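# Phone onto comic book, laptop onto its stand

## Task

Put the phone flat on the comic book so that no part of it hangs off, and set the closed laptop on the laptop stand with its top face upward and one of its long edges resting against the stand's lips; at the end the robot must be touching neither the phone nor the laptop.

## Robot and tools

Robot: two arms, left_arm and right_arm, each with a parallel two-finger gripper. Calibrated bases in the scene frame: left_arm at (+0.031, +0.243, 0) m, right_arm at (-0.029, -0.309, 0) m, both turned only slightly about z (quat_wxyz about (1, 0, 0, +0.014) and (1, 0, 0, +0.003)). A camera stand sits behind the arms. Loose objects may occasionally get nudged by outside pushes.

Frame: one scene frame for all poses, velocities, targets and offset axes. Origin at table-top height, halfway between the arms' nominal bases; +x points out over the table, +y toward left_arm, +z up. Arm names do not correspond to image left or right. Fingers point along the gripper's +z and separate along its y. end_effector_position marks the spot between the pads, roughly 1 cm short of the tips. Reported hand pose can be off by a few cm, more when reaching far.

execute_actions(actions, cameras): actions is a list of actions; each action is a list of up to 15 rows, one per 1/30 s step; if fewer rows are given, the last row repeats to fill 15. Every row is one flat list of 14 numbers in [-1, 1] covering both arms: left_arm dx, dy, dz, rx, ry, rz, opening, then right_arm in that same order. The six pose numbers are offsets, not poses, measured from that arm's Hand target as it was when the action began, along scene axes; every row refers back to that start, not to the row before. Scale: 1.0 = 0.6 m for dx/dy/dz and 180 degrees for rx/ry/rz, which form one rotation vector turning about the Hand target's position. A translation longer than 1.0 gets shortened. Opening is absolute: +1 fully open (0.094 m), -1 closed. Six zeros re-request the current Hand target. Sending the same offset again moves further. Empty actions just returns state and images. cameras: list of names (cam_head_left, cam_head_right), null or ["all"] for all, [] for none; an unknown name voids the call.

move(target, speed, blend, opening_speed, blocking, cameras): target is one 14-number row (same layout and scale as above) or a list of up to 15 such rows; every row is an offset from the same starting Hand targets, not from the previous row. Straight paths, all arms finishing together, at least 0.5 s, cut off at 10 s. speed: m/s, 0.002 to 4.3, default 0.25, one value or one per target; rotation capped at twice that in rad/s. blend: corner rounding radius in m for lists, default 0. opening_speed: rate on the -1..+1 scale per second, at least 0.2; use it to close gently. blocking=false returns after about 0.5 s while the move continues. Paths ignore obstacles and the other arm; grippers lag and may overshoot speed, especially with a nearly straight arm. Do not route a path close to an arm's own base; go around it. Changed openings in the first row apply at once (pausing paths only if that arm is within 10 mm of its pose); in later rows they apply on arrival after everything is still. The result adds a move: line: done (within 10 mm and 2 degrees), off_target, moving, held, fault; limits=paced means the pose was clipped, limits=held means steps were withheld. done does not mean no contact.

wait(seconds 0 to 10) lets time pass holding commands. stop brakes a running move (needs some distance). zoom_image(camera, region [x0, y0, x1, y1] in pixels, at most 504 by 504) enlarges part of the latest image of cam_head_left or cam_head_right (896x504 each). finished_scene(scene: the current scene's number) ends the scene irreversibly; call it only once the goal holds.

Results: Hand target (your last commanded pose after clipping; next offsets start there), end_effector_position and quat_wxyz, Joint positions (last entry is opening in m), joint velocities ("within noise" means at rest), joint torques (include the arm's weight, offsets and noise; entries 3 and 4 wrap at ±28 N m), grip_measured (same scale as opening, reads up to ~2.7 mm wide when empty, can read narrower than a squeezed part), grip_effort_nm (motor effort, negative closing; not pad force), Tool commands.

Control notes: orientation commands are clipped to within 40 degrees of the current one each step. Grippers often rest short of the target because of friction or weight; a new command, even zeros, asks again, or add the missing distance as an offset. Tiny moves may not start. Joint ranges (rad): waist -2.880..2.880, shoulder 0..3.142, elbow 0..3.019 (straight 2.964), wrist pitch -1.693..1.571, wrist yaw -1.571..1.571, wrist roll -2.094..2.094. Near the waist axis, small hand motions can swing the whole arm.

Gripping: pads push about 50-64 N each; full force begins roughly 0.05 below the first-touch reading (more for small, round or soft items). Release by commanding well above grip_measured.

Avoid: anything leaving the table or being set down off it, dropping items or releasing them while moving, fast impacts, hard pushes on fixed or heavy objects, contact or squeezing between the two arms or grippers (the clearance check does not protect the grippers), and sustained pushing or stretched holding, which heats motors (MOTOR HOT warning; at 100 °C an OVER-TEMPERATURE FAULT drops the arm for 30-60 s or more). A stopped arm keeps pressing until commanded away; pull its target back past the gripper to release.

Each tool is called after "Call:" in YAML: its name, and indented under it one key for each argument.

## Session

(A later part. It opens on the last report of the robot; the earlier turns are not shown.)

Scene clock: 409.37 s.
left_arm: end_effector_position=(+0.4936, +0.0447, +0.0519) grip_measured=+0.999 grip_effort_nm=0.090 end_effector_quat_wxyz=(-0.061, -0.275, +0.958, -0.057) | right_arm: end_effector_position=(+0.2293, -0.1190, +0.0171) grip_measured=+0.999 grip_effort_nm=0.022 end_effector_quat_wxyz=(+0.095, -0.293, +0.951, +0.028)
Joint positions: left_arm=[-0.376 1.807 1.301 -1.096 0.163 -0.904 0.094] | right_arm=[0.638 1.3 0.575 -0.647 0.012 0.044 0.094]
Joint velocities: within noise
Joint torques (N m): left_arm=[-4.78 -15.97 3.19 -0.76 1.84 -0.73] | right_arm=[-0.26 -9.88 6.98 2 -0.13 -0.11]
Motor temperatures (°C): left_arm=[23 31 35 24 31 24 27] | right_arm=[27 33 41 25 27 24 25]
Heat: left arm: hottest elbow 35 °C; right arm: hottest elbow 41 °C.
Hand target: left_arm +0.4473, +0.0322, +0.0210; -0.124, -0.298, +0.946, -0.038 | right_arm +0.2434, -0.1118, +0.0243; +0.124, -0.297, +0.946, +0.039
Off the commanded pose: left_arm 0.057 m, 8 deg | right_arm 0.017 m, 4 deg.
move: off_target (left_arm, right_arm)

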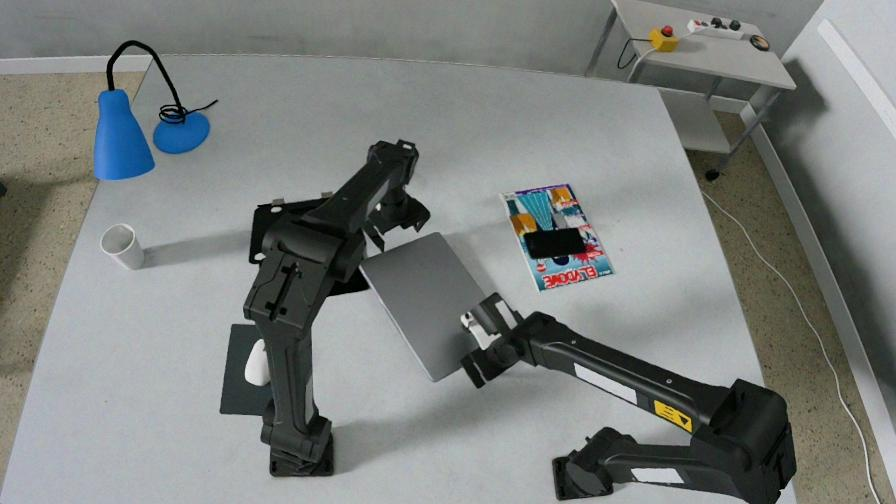

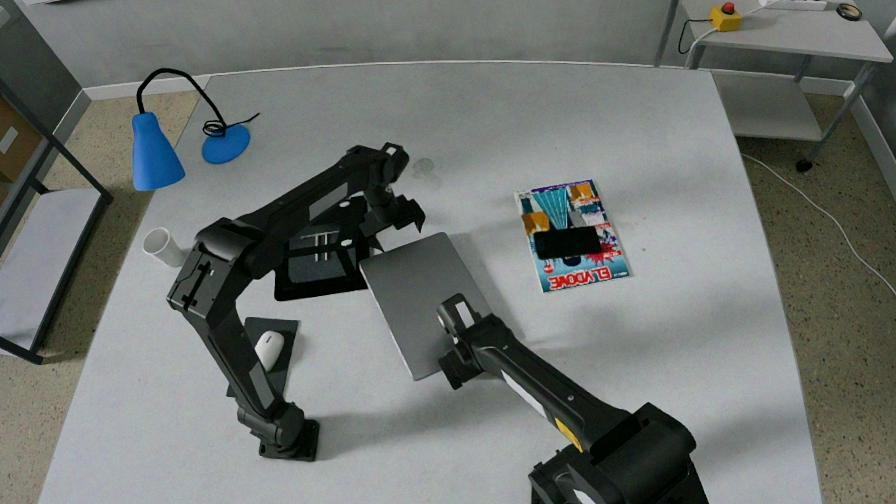

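Call:
move:
  target:
    - [-0.13,0.013,0.02,0,0,0.15,1,0.013,-0.113,-0.007,0,0,0.15,1]
  speed: [0.07]

Call:
zoom_image:
  camera: "cam_head_left"
  region: [330, 180, 560, 430]

Call:
zoom_image:
  camera: "cam_head_right"
  region: [330, 180, 560, 430]

Scene clock: 418.67 s.
left_arm: end_effector_position=(+0.4151, +0.0709, +0.0536) grip_measured=+0.999 grip_effort_nm=0.090 end_effector_quat_wxyz=(-0.053, -0.489, +0.867, -0.082) | right_arm: end_effector_position=(+0.2441, -0.1901, +0.0140) grip_measured=+0.999 grip_effort_nm=0.017 end_effector_quat_wxyz=(+0.093, -0.484, +0.868, +0.057)
Joint positions: left_arm=[-0.37 1.567 0.981 -0.93 0.189 -1.375 0.094] | right_arm=[0.323 1.264 0.533 -0.674 -0.146 -0.677 0.094]
Joint velocities: within noise
Joint torques (N m): left_arm=[-6.71 -13.39 4.05 -0.44 2.4 -1.1] | right_arm=[1.32 -8.35 7.34 0.87 -1.07 -0.31]
Motor temperatures (°C): left_arm=[23 30 34 24 32 24 27] | right_arm=[27 33 40 25 26 24 25]
Heat: left arm: hottest elbow 34 °C; right arm: hottest elbow 40 °C.
Hand target: left_arm +0.3692, +0.0400, +0.0329; -0.112, -0.510, +0.850, -0.066 | right_arm +0.2512, -0.1795, +0.0200; +0.112, -0.510, +0.850, +0.067
Off the commanded pose: left_arm 0.059 m, 8 deg | right_arm 0.014 m, 4 deg.
move: off_target (left_arm, right_arm)

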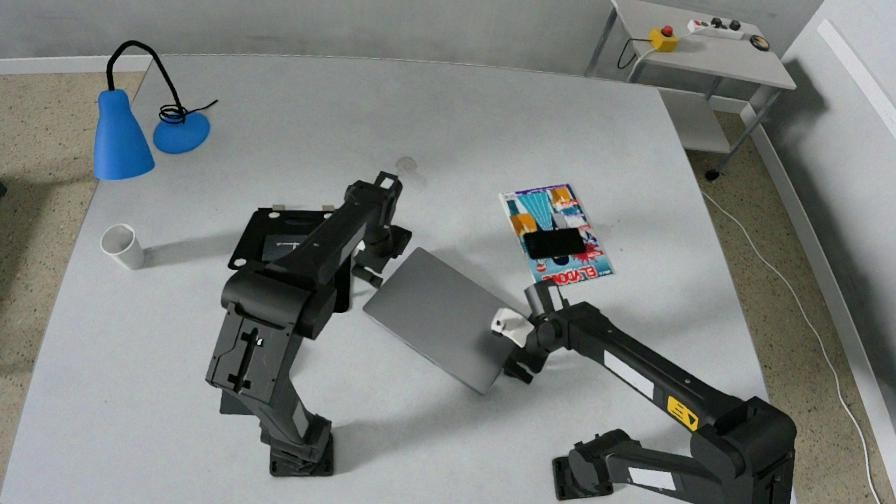

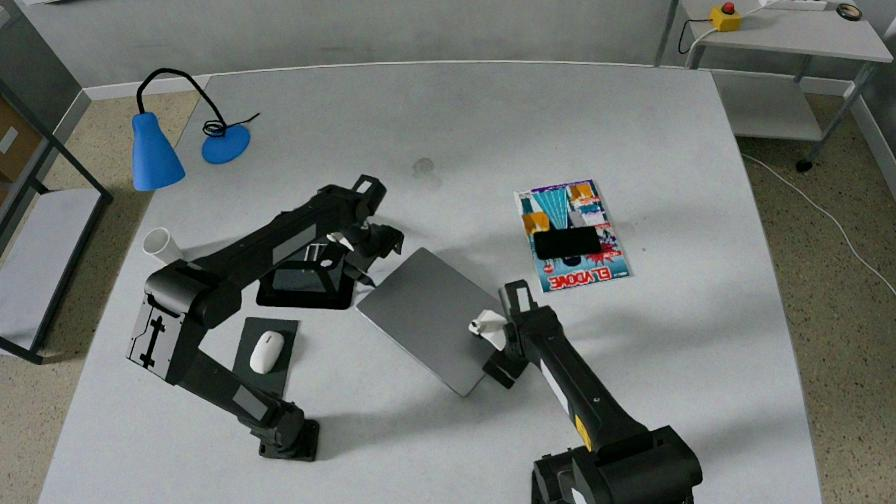

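Scaled by 2.016.

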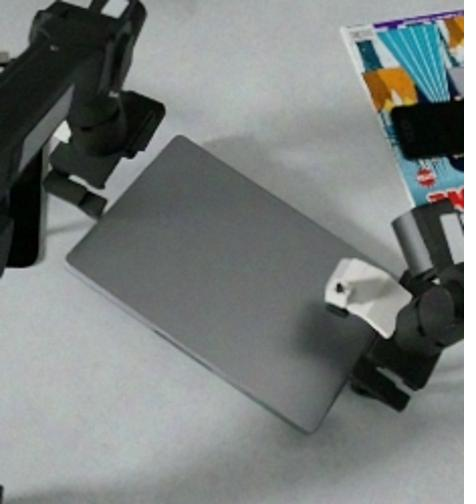

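Scaled by 2.016.

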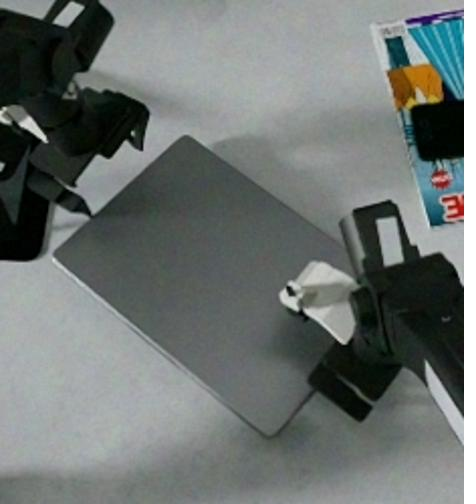

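Call:
move:
  target:
    - [-0.1,0.035,-0.015,0,0,0.156,1,0.09,-0.0,0,0,0,0.156,1]
  speed: [0.07]

Call:
zoom_image:
  camera: "cam_head_left"
  region: [210, 180, 560, 430]

Call:
zoom_image:
  camera: "cam_head_right"
  region: [210, 180, 560, 430]

Scene clock: 427.37 s.
left_arm: end_effector_position=(+0.3455, +0.1004, +0.0530) grip_measured=+0.999 grip_effort_nm=0.095 end_effector_quat_wxyz=(-0.031, -0.679, +0.727, -0.100) | right_arm: end_effector_position=(+0.2900, -0.2132, +0.0140) grip_measured=+1.000 grip_effort_nm=0.012 end_effector_quat_wxyz=(+0.067, -0.651, +0.753, +0.067)
Joint positions: left_arm=[-0.378 1.32 0.713 -0.811 0.147 -1.864 0.094] | right_arm=[0.194 1.429 0.694 -0.784 -0.184 -1.221 0.094]
Joint velocities: within noise
Joint torques (N m): left_arm=[-8.47 -7.18 4.22 1.59 3.25 -1.42] | right_arm=[3.96 -8.23 9.92 0.2 -2.42 -0.65]
Motor temperatures (°C): left_arm=[23 30 34 24 36 25 27] | right_arm=[27 32 40 25 27 24 25]
Heat: left arm: hottest wrist yaw 36 °C; right arm: hottest elbow 40 °C.
Hand target: left_arm +0.3093, +0.0609, +0.0239; +0.092, +0.701, -0.701, +0.091 | right_arm +0.3052, -0.1794, +0.0201; +0.092, -0.701, +0.701, +0.092
Off the commanded pose: left_arm 0.061 m, 8 deg | right_arm 0.037 m, 9 deg.
move: off_target (left_arm, right_arm)

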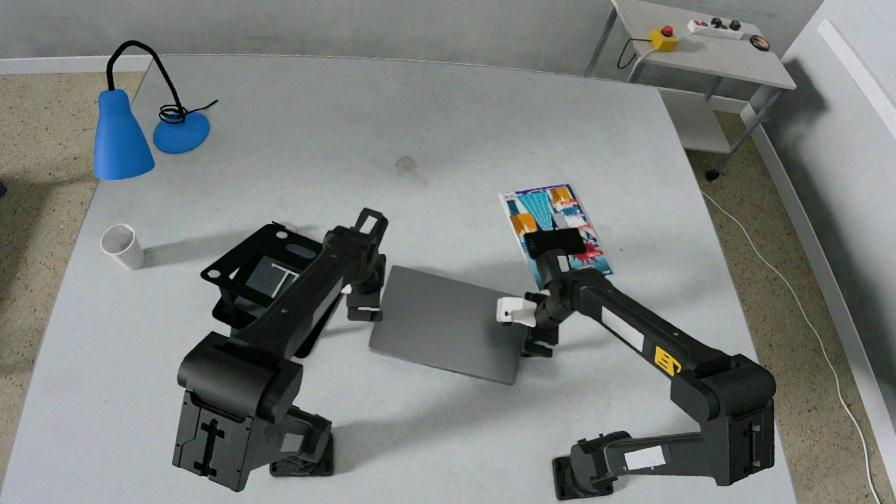

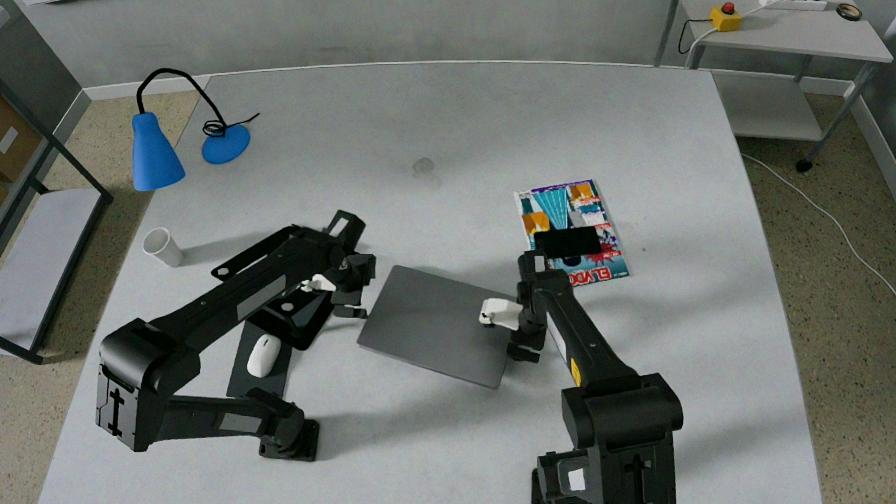

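Scaled by 1.440.

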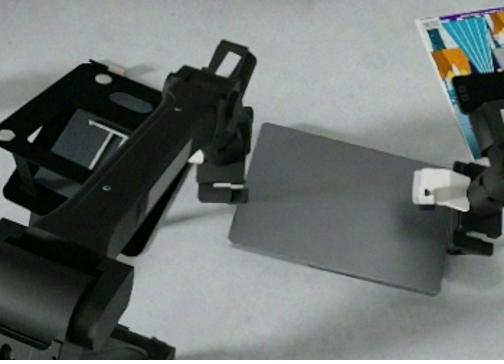

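Scaled by 1.440.

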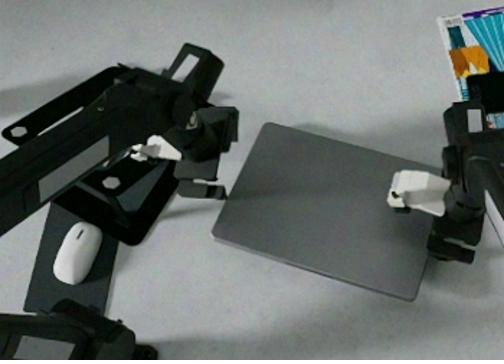

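Call:
move:
  target:
    - [0.0,0.0,-0.06,0,0,0,1,0,-0.0,0,0,0,0,1]
    - [0.06,0.08,-0.06,0,0,0,1,-0.02,-0.06,0,0,0,0,1]
    - [0.06,0.14,-0.06,0,0,0,1,-0.02,-0.12,0,0,0,0,1]
    - [0.0,0.14,0.25,0,0,0,1,-0.02,-0.15,0.2,0,0,0,1]
  speed: [0.06,0.06,0.06,0.2]

Call:
zoom_image:
  camera: "cam_head_left"
  region: [180, 180, 560, 430]

Call:
zoom_image:
  camera: "cam_head_right"
  region: [180, 180, 560, 430]

Scene clock: 436.47 s.
left_arm: end_effector_position=(+0.2887, +0.1460, +0.1484) grip_measured=+0.999 grip_effort_nm=0.085 end_effector_quat_wxyz=(+0.110, +0.699, -0.704, +0.068) | right_arm: end_effector_position=(+0.2728, -0.2656, +0.1177) grip_measured=+1.000 grip_effort_nm=0.017 end_effector_quat_wxyz=(-0.071, +0.700, -0.702, -0.112)
Joint positions: left_arm=[-0.224 1.093 0.807 -1.296 0.259 -1.757 0.094] | right_arm=[-0.006 1.246 0.838 -1.222 -0.259 -1.577 0.094]
Joint velocities: within noise
Joint torques (N m): left_arm=[-1.2 -7.59 15.76 -0.32 -0.07 -0.07] | right_arm=[-0.38 -10.29 11.59 -0.34 -0.27 0.07]
Motor temperatures (°C): left_arm=[23 29 34 24 38 25 27] | right_arm=[27 32 40 25 29 24 25]
Heat: left arm: hottest wrist yaw 38 °C; right arm: hottest elbow 40 °C.
Hand target: left_arm +0.3093, +0.1450, +0.1739; +0.092, +0.701, -0.701, +0.091 | right_arm +0.2932, -0.2695, +0.1400; -0.092, +0.701, -0.701, -0.092
Off the commanded pose: left_arm 0.033 m, 3 deg | right_arm 0.031 m, 3 deg.
move: off_target (left_arm, right_arm)

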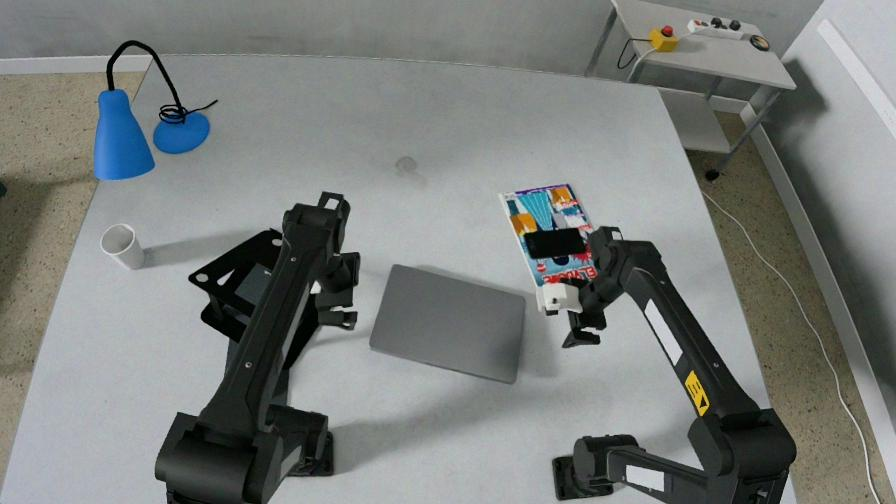

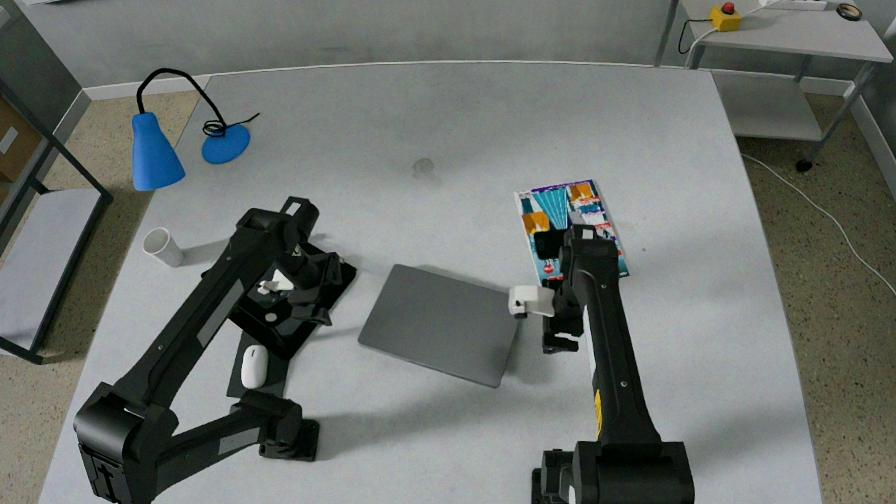

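Scaled by 1.326.

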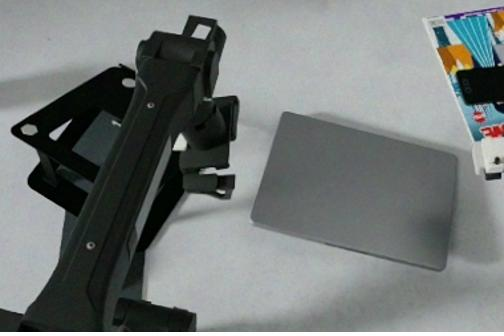

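Scaled by 1.326.

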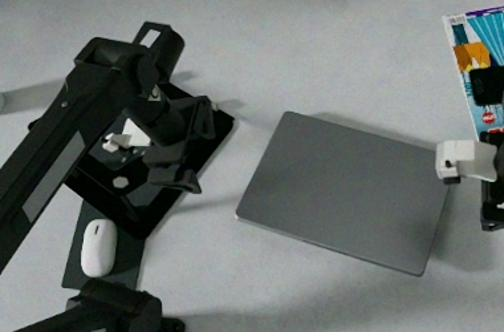

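Call:
move:
  target:
    - [0.0,0.0,0.25,0,0,0,1,0,0,0.2,0,0,0,1]
    - [-0.05,0.65,0.25,0,0,0,1,-0.15,-0.05,0.25,0,0,0,1]
  speed: [0.2,0.4]

Call:
zoom_image:
  camera: "cam_head_left"
  region: [160, 200, 400, 400]

Call:
zoom_image:
  camera: "cam_head_right"
  region: [160, 200, 400, 400]

Scene clock: 443.40 s.
left_arm: end_effector_position=(+0.2727, +0.5220, +0.2973) grip_measured=+0.999 grip_effort_nm=0.085 end_effector_quat_wxyz=(+0.003, +0.715, -0.694, +0.081) | right_arm: end_effector_position=(+0.2089, -0.2963, +0.2934) grip_measured=+1.000 grip_effort_nm=0.017 end_effector_quat_wxyz=(-0.121, +0.699, -0.703, -0.052)
Joint positions: left_arm=[0.904 1.321 1.396 -1.673 0.16 -0.666 0.094] | right_arm=[-0.133 0.905 1.076 -1.674 -0.255 -1.685 0.094]
Joint velocities: within noise
Joint torques (N m): left_arm=[-1.38 -10.93 16.83 -0.08 -0.09 0.06] | right_arm=[-0.38 -5.19 7.3 -0.08 -0.13 0.09]
Motor temperatures (°C): left_arm=[23 29 35 24 35 25 27] | right_arm=[27 32 40 25 28 24 25]
Heat: left arm: hottest elbow 35 °C; right arm: hottest elbow 40 °C.
Hand target: left_arm +0.2793, +0.5349, +0.3240; +0.092, +0.701, -0.701, +0.091 | right_arm +0.2032, -0.2994, +0.2900; -0.092, +0.701, -0.701, -0.092
Off the commanded pose: left_arm 0.030 m, 10 deg | right_arm 0.007 m, 6 deg.
joint sent to its limit (left arm) — joint 4 (wrist pitch), lower limit. The joint targets are off in orientation, not in position.
joint sent to its limit (right arm) — joint 4 (wrist pitch), lower limit. The joint targets are off in orientation, not in position.
move: off_target (left_arm, right_arm)

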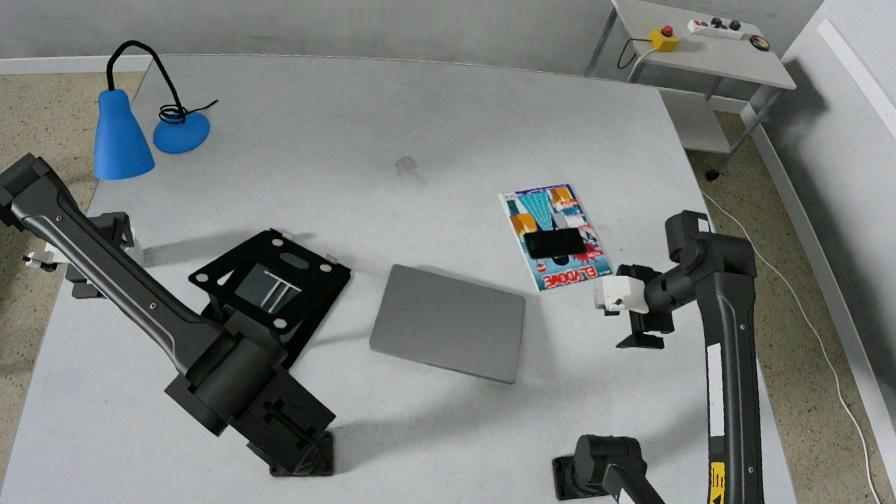

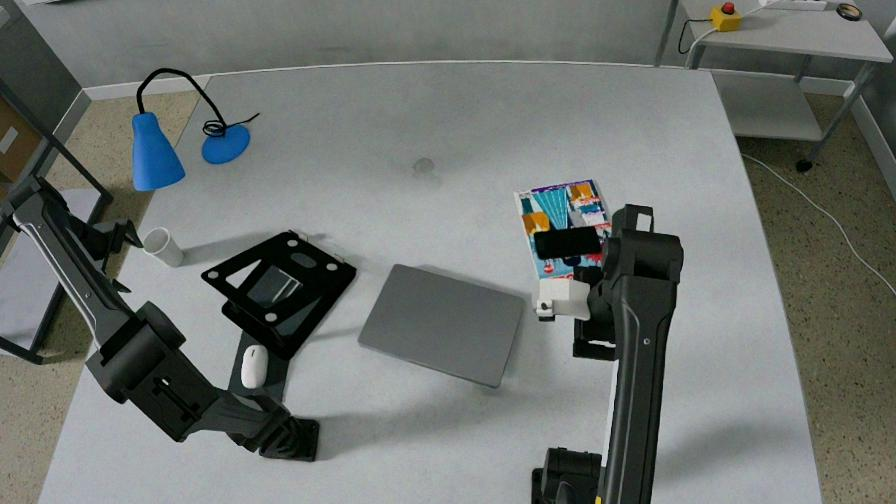

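Scaled by 2.100.

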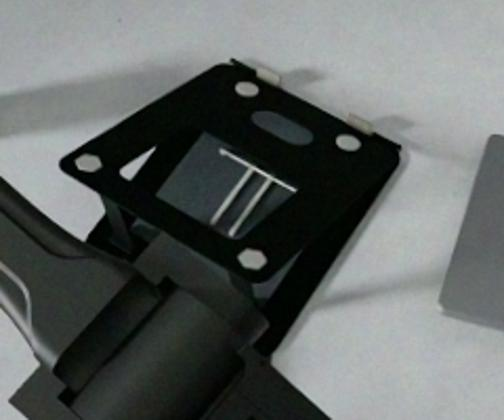

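Scaled by 2.100.

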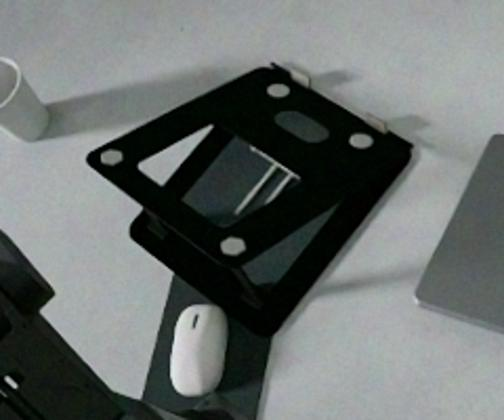

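Call:
move:
  target:
    - [0.135,-0.66,-0.05,0,0,-0.067,1,0.12,0.07,-0.15,0,0,-0.067,1]
    - [0.135,-0.66,-0.3,0,0,-0.067,1,0.12,0.07,-0.3,0,0,-0.067,1]
    - [0.135,-0.66,-0.495,0,0,-0.067,1,0.12,0.07,-0.445,0,0,-0.067,1]
  speed: [0.35,0.2,0.1]

Call:
zoom_image:
  camera: "cam_head_left"
  region: [300, 200, 600, 420]

Call:
zoom_image:
  camera: "cam_head_right"
  region: [300, 200, 600, 420]

Scene clock: 458.67 s.
left_arm: end_effector_position=(+0.3647, +0.1422, +0.0344) grip_measured=+0.999 grip_effort_nm=0.081 end_effector_quat_wxyz=(-0.097, -0.624, +0.771, -0.087) | right_arm: end_effector_position=(+0.2799, -0.2615, +0.0317) grip_measured=+1.000 grip_effort_nm=0.012 end_effector_quat_wxyz=(+0.109, -0.622, +0.772, +0.076)
Joint positions: left_arm=[-0.191 1.459 0.786 -0.898 0.261 -1.524 0.094] | right_arm=[0.01 1.32 0.637 -0.808 -0.254 -1.331 0.094]
Joint velocities: within noise
Joint torques (N m): left_arm=[-2.49 -10.17 7.08 0.65 0.06 -0.09] | right_arm=[1.38 -7.88 5.72 0.46 -0.19 0.23]
Motor temperatures (°C): left_arm=[23 28 38 24 32 24 27] | right_arm=[27 32 39 25 26 24 25]
Heat: left arm: hottest elbow 38 °C; right arm: hottest elbow 39 °C.
Hand target: left_arm +0.3604, +0.1390, +0.0270; -0.101, -0.624, +0.771, -0.081 | right_arm +0.2752, -0.2575, +0.0230; +0.101, -0.623, +0.771, +0.082
Off the commanded pose: left_arm 0.009 m, 1 deg | right_arm 0.011 m, 1 deg.
move: off_target (right_arm)

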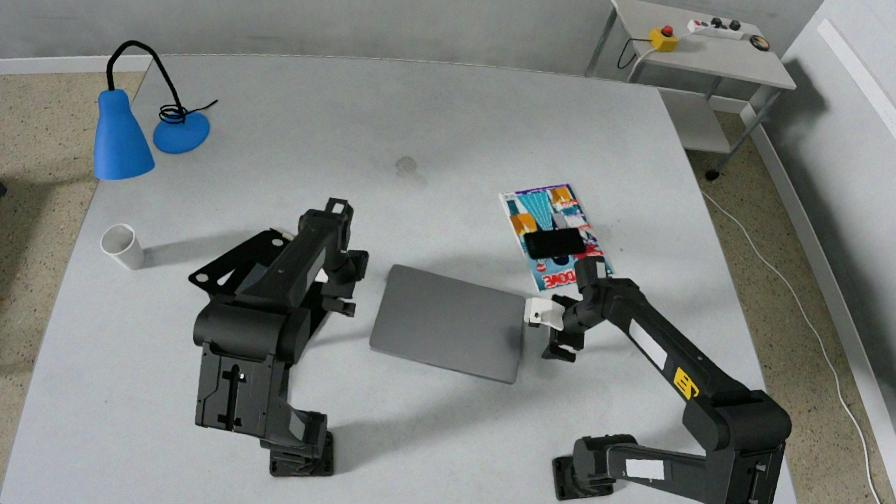

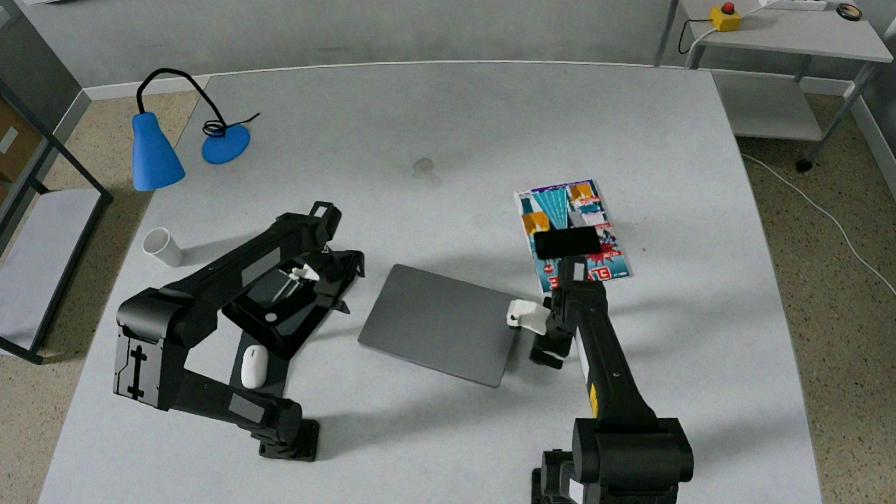

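Scaled by 1.680.

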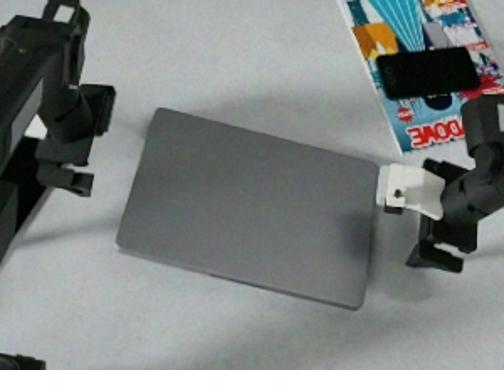

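Scaled by 1.680.

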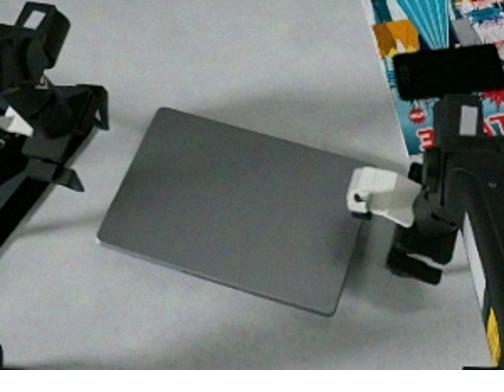

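Call:
move:
  target:
    - [-0.04,-0.02,-0.032,0,0,0,1,-0.01,0.02,-0.032,0,0,0,1]
    - [-0.06,-0.13,-0.032,0,0,0,1,0.02,0.13,-0.032,0,0,0,1]
    - [-0.08,-0.23,-0.032,0,0,0,1,0.04,0.23,-0.032,0,0,0,1]
  speed: [0.08,0.06,0.05]

Call:
zoom_image:
  camera: "cam_head_left"
  region: [300, 200, 600, 420]

Call:
zoom_image:
  camera: "cam_head_right"
  region: [300, 200, 600, 420]

Scene clock: 466.97 s.
left_arm: end_effector_position=(+0.3486, +0.0952, +0.0246) grip_measured=+0.999 grip_effort_nm=0.085 end_effector_quat_wxyz=(-0.031, -0.615, +0.785, -0.067) | right_arm: end_effector_position=(+0.2703, -0.2065, +0.0112) grip_measured=+1.000 grip_effort_nm=0.022 end_effector_quat_wxyz=(+0.053, -0.635, +0.770, +0.036)
Joint positions: left_arm=[-0.402 1.429 0.734 -0.791 0.121 -1.706 0.094] | right_arm=[0.268 1.381 0.641 -0.763 -0.109 -1.104 0.094]
Joint velocities: within noise
Joint torques (N m): left_arm=[-15.33 -7.06 8.42 1.14 4.74 -1.96] | right_arm=[10.17 -3.37 11.19 2.67 -4.03 1.58]
Motor temperatures (°C): left_arm=[23 28 37 24 33 25 27] | right_arm=[27 32 39 25 28 24 25]
Heat: left arm: hottest elbow 37 °C; right arm: hottest elbow 39 °C.
Hand target: left_arm +0.3124, +0.0010, +0.0078; -0.101, -0.624, +0.771, -0.081 | right_arm +0.2991, -0.1195, +0.0038; +0.101, -0.623, +0.771, +0.082
Off the commanded pose: left_arm 0.102 m, 8 deg | right_arm 0.092 m, 8 deg.
move: off_target (left_arm, right_arm)

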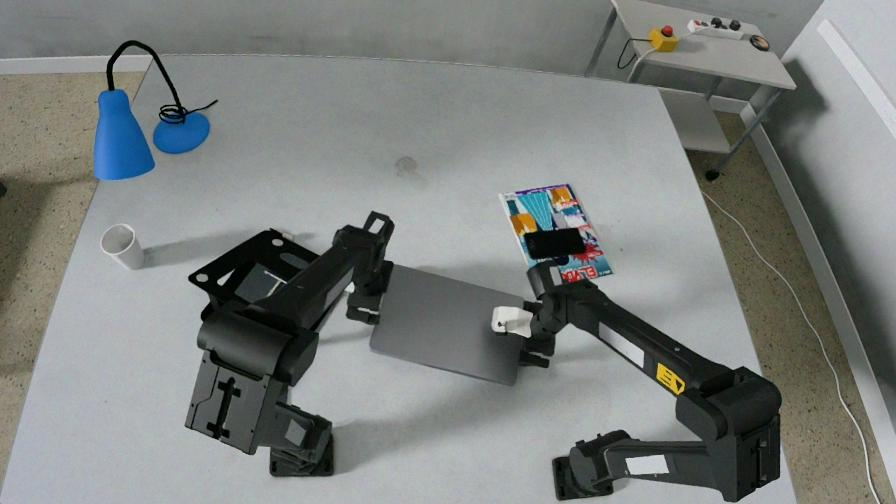

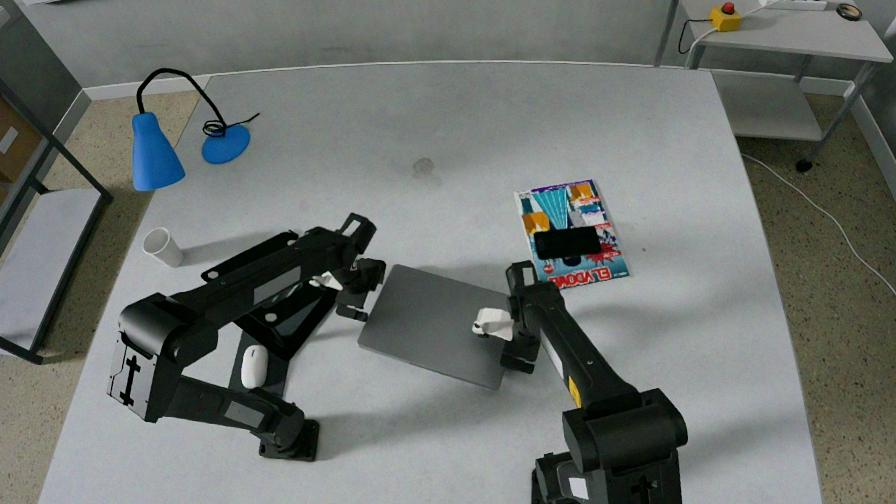

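Scaled by 1.680.

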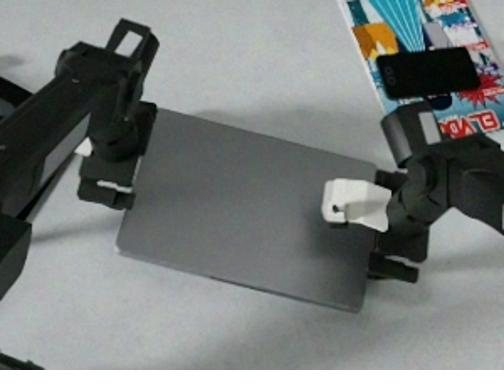

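Scaled by 1.680.

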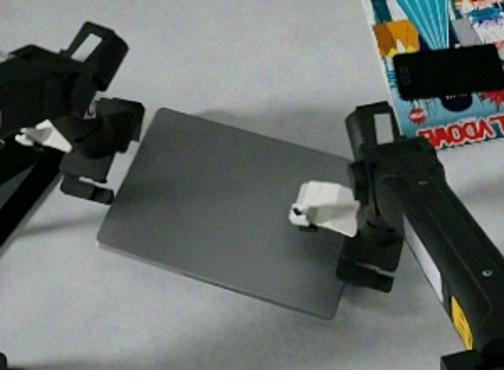

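Call:
move:
  target:
    - [0,0,0.12,0,0,0,1,0,0,0.15,0,0,0,1]
  speed: [0.06]

Call:
zoom_image:
  camera: "cam_head_left"
  region: [300, 200, 600, 420]

Call:
zoom_image:
  camera: "cam_head_right"
  region: [300, 200, 600, 420]

Scene clock: 472.27 s.
left_arm: end_effector_position=(+0.2887, +0.0174, +0.0613) grip_measured=+0.999 grip_effort_nm=0.081 end_effector_quat_wxyz=(-0.113, -0.625, +0.771, -0.049) | right_arm: end_effector_position=(+0.2840, -0.1270, +0.0878) grip_measured=+1.000 grip_effort_nm=0.002 end_effector_quat_wxyz=(+0.089, -0.624, +0.772, +0.086)
Joint positions: left_arm=[-0.622 1.375 0.789 -0.956 0.245 -1.959 0.094] | right_arm=[0.423 1.32 0.816 -0.934 -0.211 -0.917 0.094]
Joint velocities: within noise
Joint torques (N m): left_arm=[-1.73 -11.16 13.97 0.7 -0.05 -0.05] | right_arm=[0.73 -9.47 9.87 0.7 -0.08 0.19]
Motor temperatures (°C): left_arm=[23 28 37 24 41 25 27] | right_arm=[27 32 39 25 35 24 25]
Heat: left arm: hottest wrist yaw 41 °C; right arm: hottest elbow 39 °C.
Hand target: left_arm +0.3124, +0.0010, +0.0799; -0.101, -0.624, +0.771, -0.081 | right_arm +0.2993, -0.1195, +0.0938; +0.101, -0.623, +0.771, +0.082
Off the commanded pose: left_arm 0.034 m, 4 deg | right_arm 0.018 m, 1 deg.
move: off_target (left_arm, right_arm)

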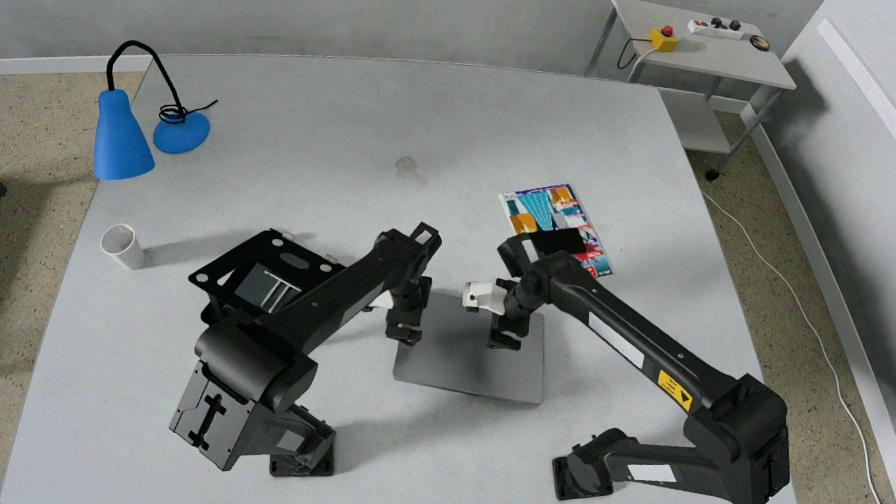

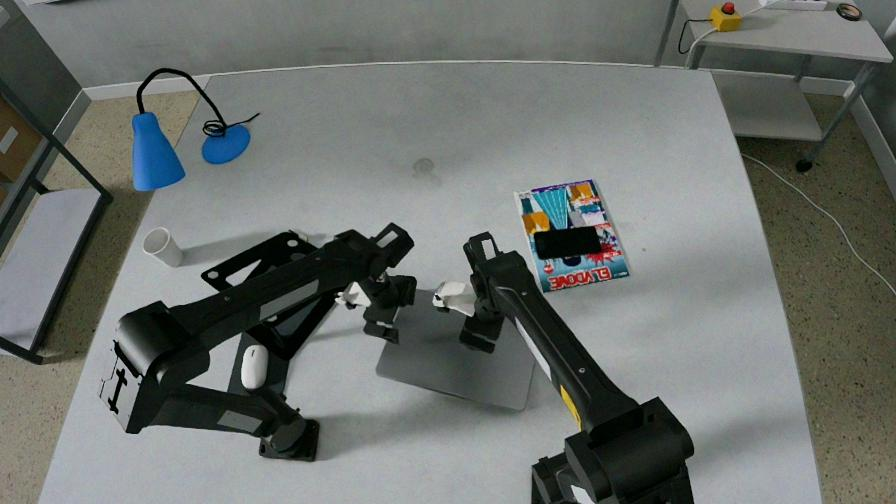

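Scaled by 1.680.

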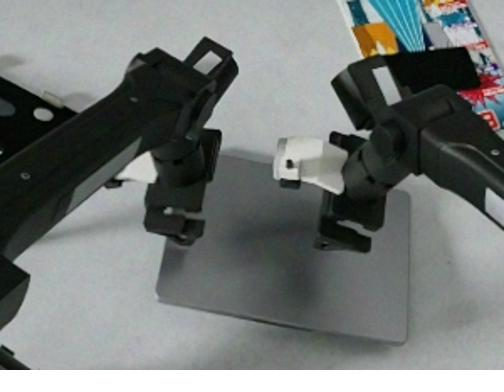

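Scaled by 1.680.

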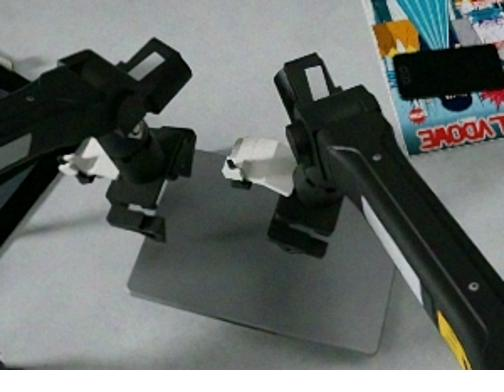

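Call:
move:
  target:
    - [0,0,0.1,0,0,0,1,0,0,0.1,0,0,0,1]
    - [0.025,0.175,0.07,0,0,0,1,-0.093,-0.34,0.05,0,0,0,1]
    - [0.025,0.175,-0.125,0,0,0,1,-0.093,-0.34,-0.145,0,0,0,1]
  speed: [0.15,0.2,0.1]

Call:
zoom_image:
  camera: "cam_head_left"
  region: [300, 230, 600, 450]

Call:
zoom_image:
  camera: "cam_head_right"
  region: [300, 230, 600, 450]

Scene clock: 487.60 s.
left_arm: end_effector_position=(+0.3454, +0.0966, +0.0293) grip_measured=+0.999 grip_effort_nm=0.081 end_effector_quat_wxyz=(-0.080, -0.613, +0.779, -0.109) | right_arm: end_effector_position=(+0.2477, -0.3212, +0.0143) grip_measured=+1.000 grip_effort_nm=0.007 end_effector_quat_wxyz=(+0.105, -0.626, +0.769, +0.076)
Joint positions: left_arm=[-0.335 1.41 0.715 -0.783 0.255 -1.652 0.094] | right_arm=[-0.209 1.303 0.564 -0.816 -0.26 -1.569 0.094]
Joint velocities: within noise
Joint torques (N m): left_arm=[-0.03 -7.3 4.88 0.58 0.27 -0.06] | right_arm=[-0.32 -7.12 5.38 0.51 -0.27 0.09]
Motor temperatures (°C): left_arm=[23 28 36 24 35 25 27] | right_arm=[27 32 39 25 29 24 25]
Heat: left arm: hottest elbow 36 °C; right arm: hottest elbow 39 °C.
Hand target: left_arm +0.3275, +0.1060, +0.0048; -0.101, -0.624, +0.771, -0.081 | right_arm +0.2433, -0.3234, +0.0068; +0.101, -0.623, +0.771, +0.082
Off the commanded pose: left_arm 0.032 m, 4 deg | right_arm 0.009 m, 1 deg.
move: off_target (left_arm)

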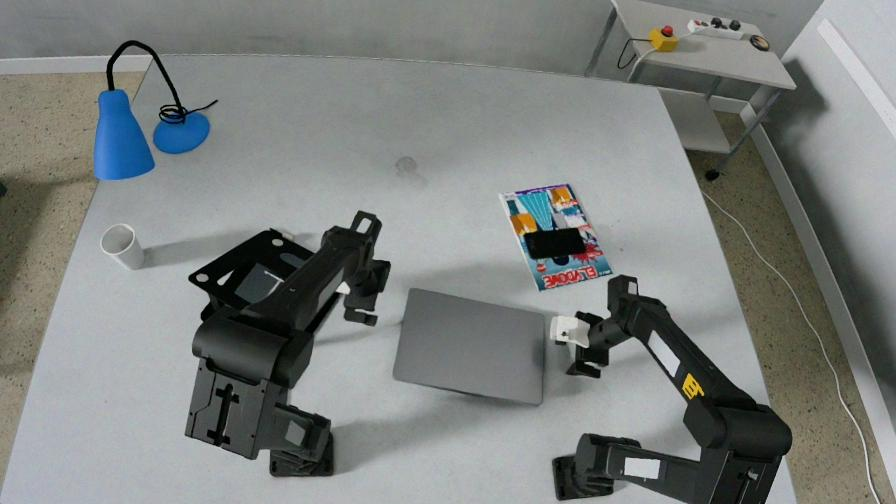

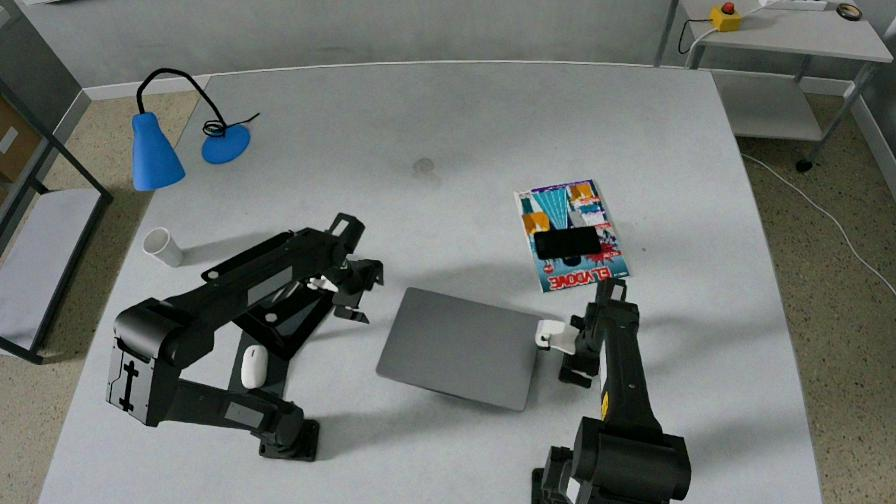

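Scaled by 1.680.

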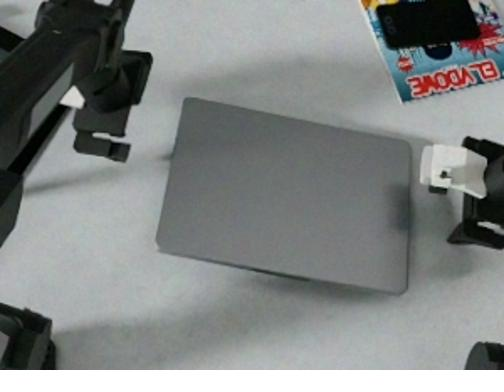

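Scaled by 1.680.

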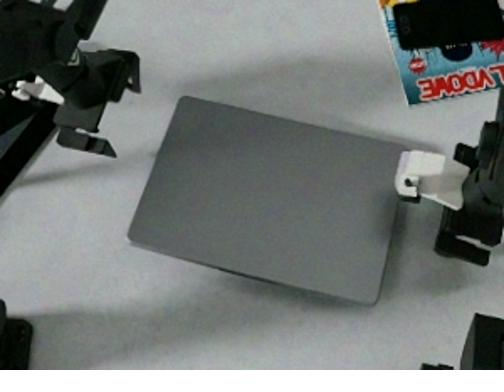

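Call:
move:
  target:
    - [-0.054,-0.05,-0.0,0,0,0,1,-0.012,0.04,-0.005,0,0,0,1]
    - [-0.06,-0.09,-0.035,0,0,0,1,-0.012,0.08,-0.008,0,0,0,1]
    - [-0.07,-0.15,-0.035,0,0,0,1,0.0,0.15,-0.012,0,0,0,1]
  speed: [0.1,0.06,0.05]

Call:
zoom_image:
  camera: "cam_head_left"
  region: [300, 230, 600, 450]

Call:
zoom_image:
  camera: "cam_head_right"
  region: [300, 230, 600, 450]

Scene clock: 496.00 s.
left_arm: end_effector_position=(+0.3018, +0.0520, +0.0101) grip_measured=+0.999 grip_effort_nm=0.071 end_effector_quat_wxyz=(-0.078, -0.625, +0.771, -0.095) | right_arm: end_effector_position=(+0.2481, -0.2613, +0.0116) grip_measured=+1.000 grip_effort_nm=0.007 end_effector_quat_wxyz=(+0.094, -0.634, +0.766, +0.056)
Joint positions: left_arm=[-0.528 1.397 0.638 -0.692 0.216 -1.874 0.094] | right_arm=[0.043 1.275 0.535 -0.748 -0.203 -1.326 0.094]
Joint velocities: within noise
Joint torques (N m): left_arm=[-8.94 -3.72 8.05 2.25 0.97 -0.92] | right_arm=[5.13 -5.83 5 1.69 -1.71 0.96]
Motor temperatures (°C): left_arm=[23 28 36 24 33 24 27] | right_arm=[27 32 38 25 28 24 25]
Heat: left arm: hottest elbow 36 °C; right arm: hottest elbow 38 °C.
Hand target: left_arm +0.2854, +0.0160, -0.0162; -0.101, -0.624, +0.771, -0.081 | right_arm +0.2433, -0.2336, -0.0004; +0.101, -0.623, +0.771, +0.082
Off the commanded pose: left_arm 0.047 m, 3 deg | right_arm 0.031 m, 3 deg.
move: off_target (left_arm, right_arm)

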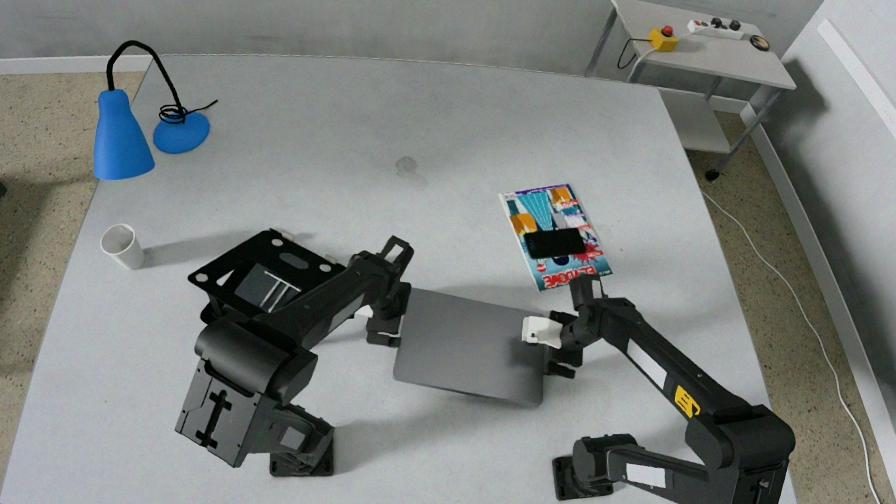

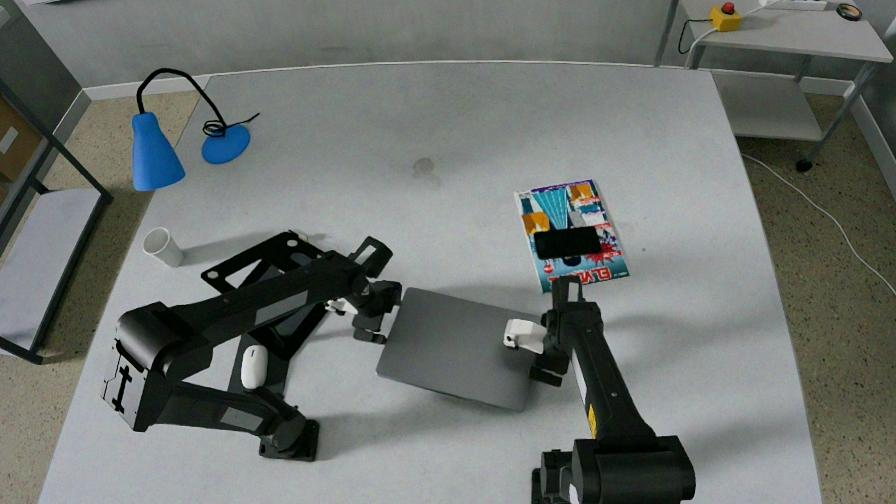

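Scaled by 1.680.

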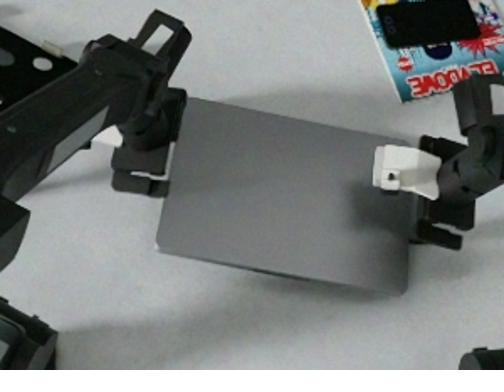

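Scaled by 1.680.

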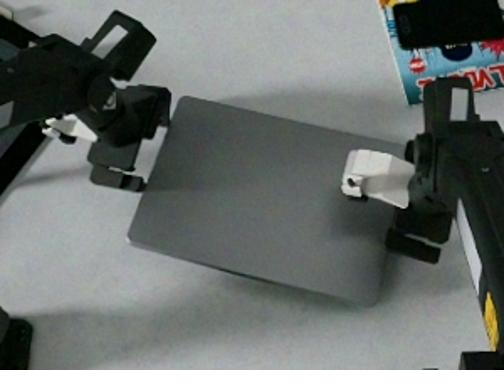

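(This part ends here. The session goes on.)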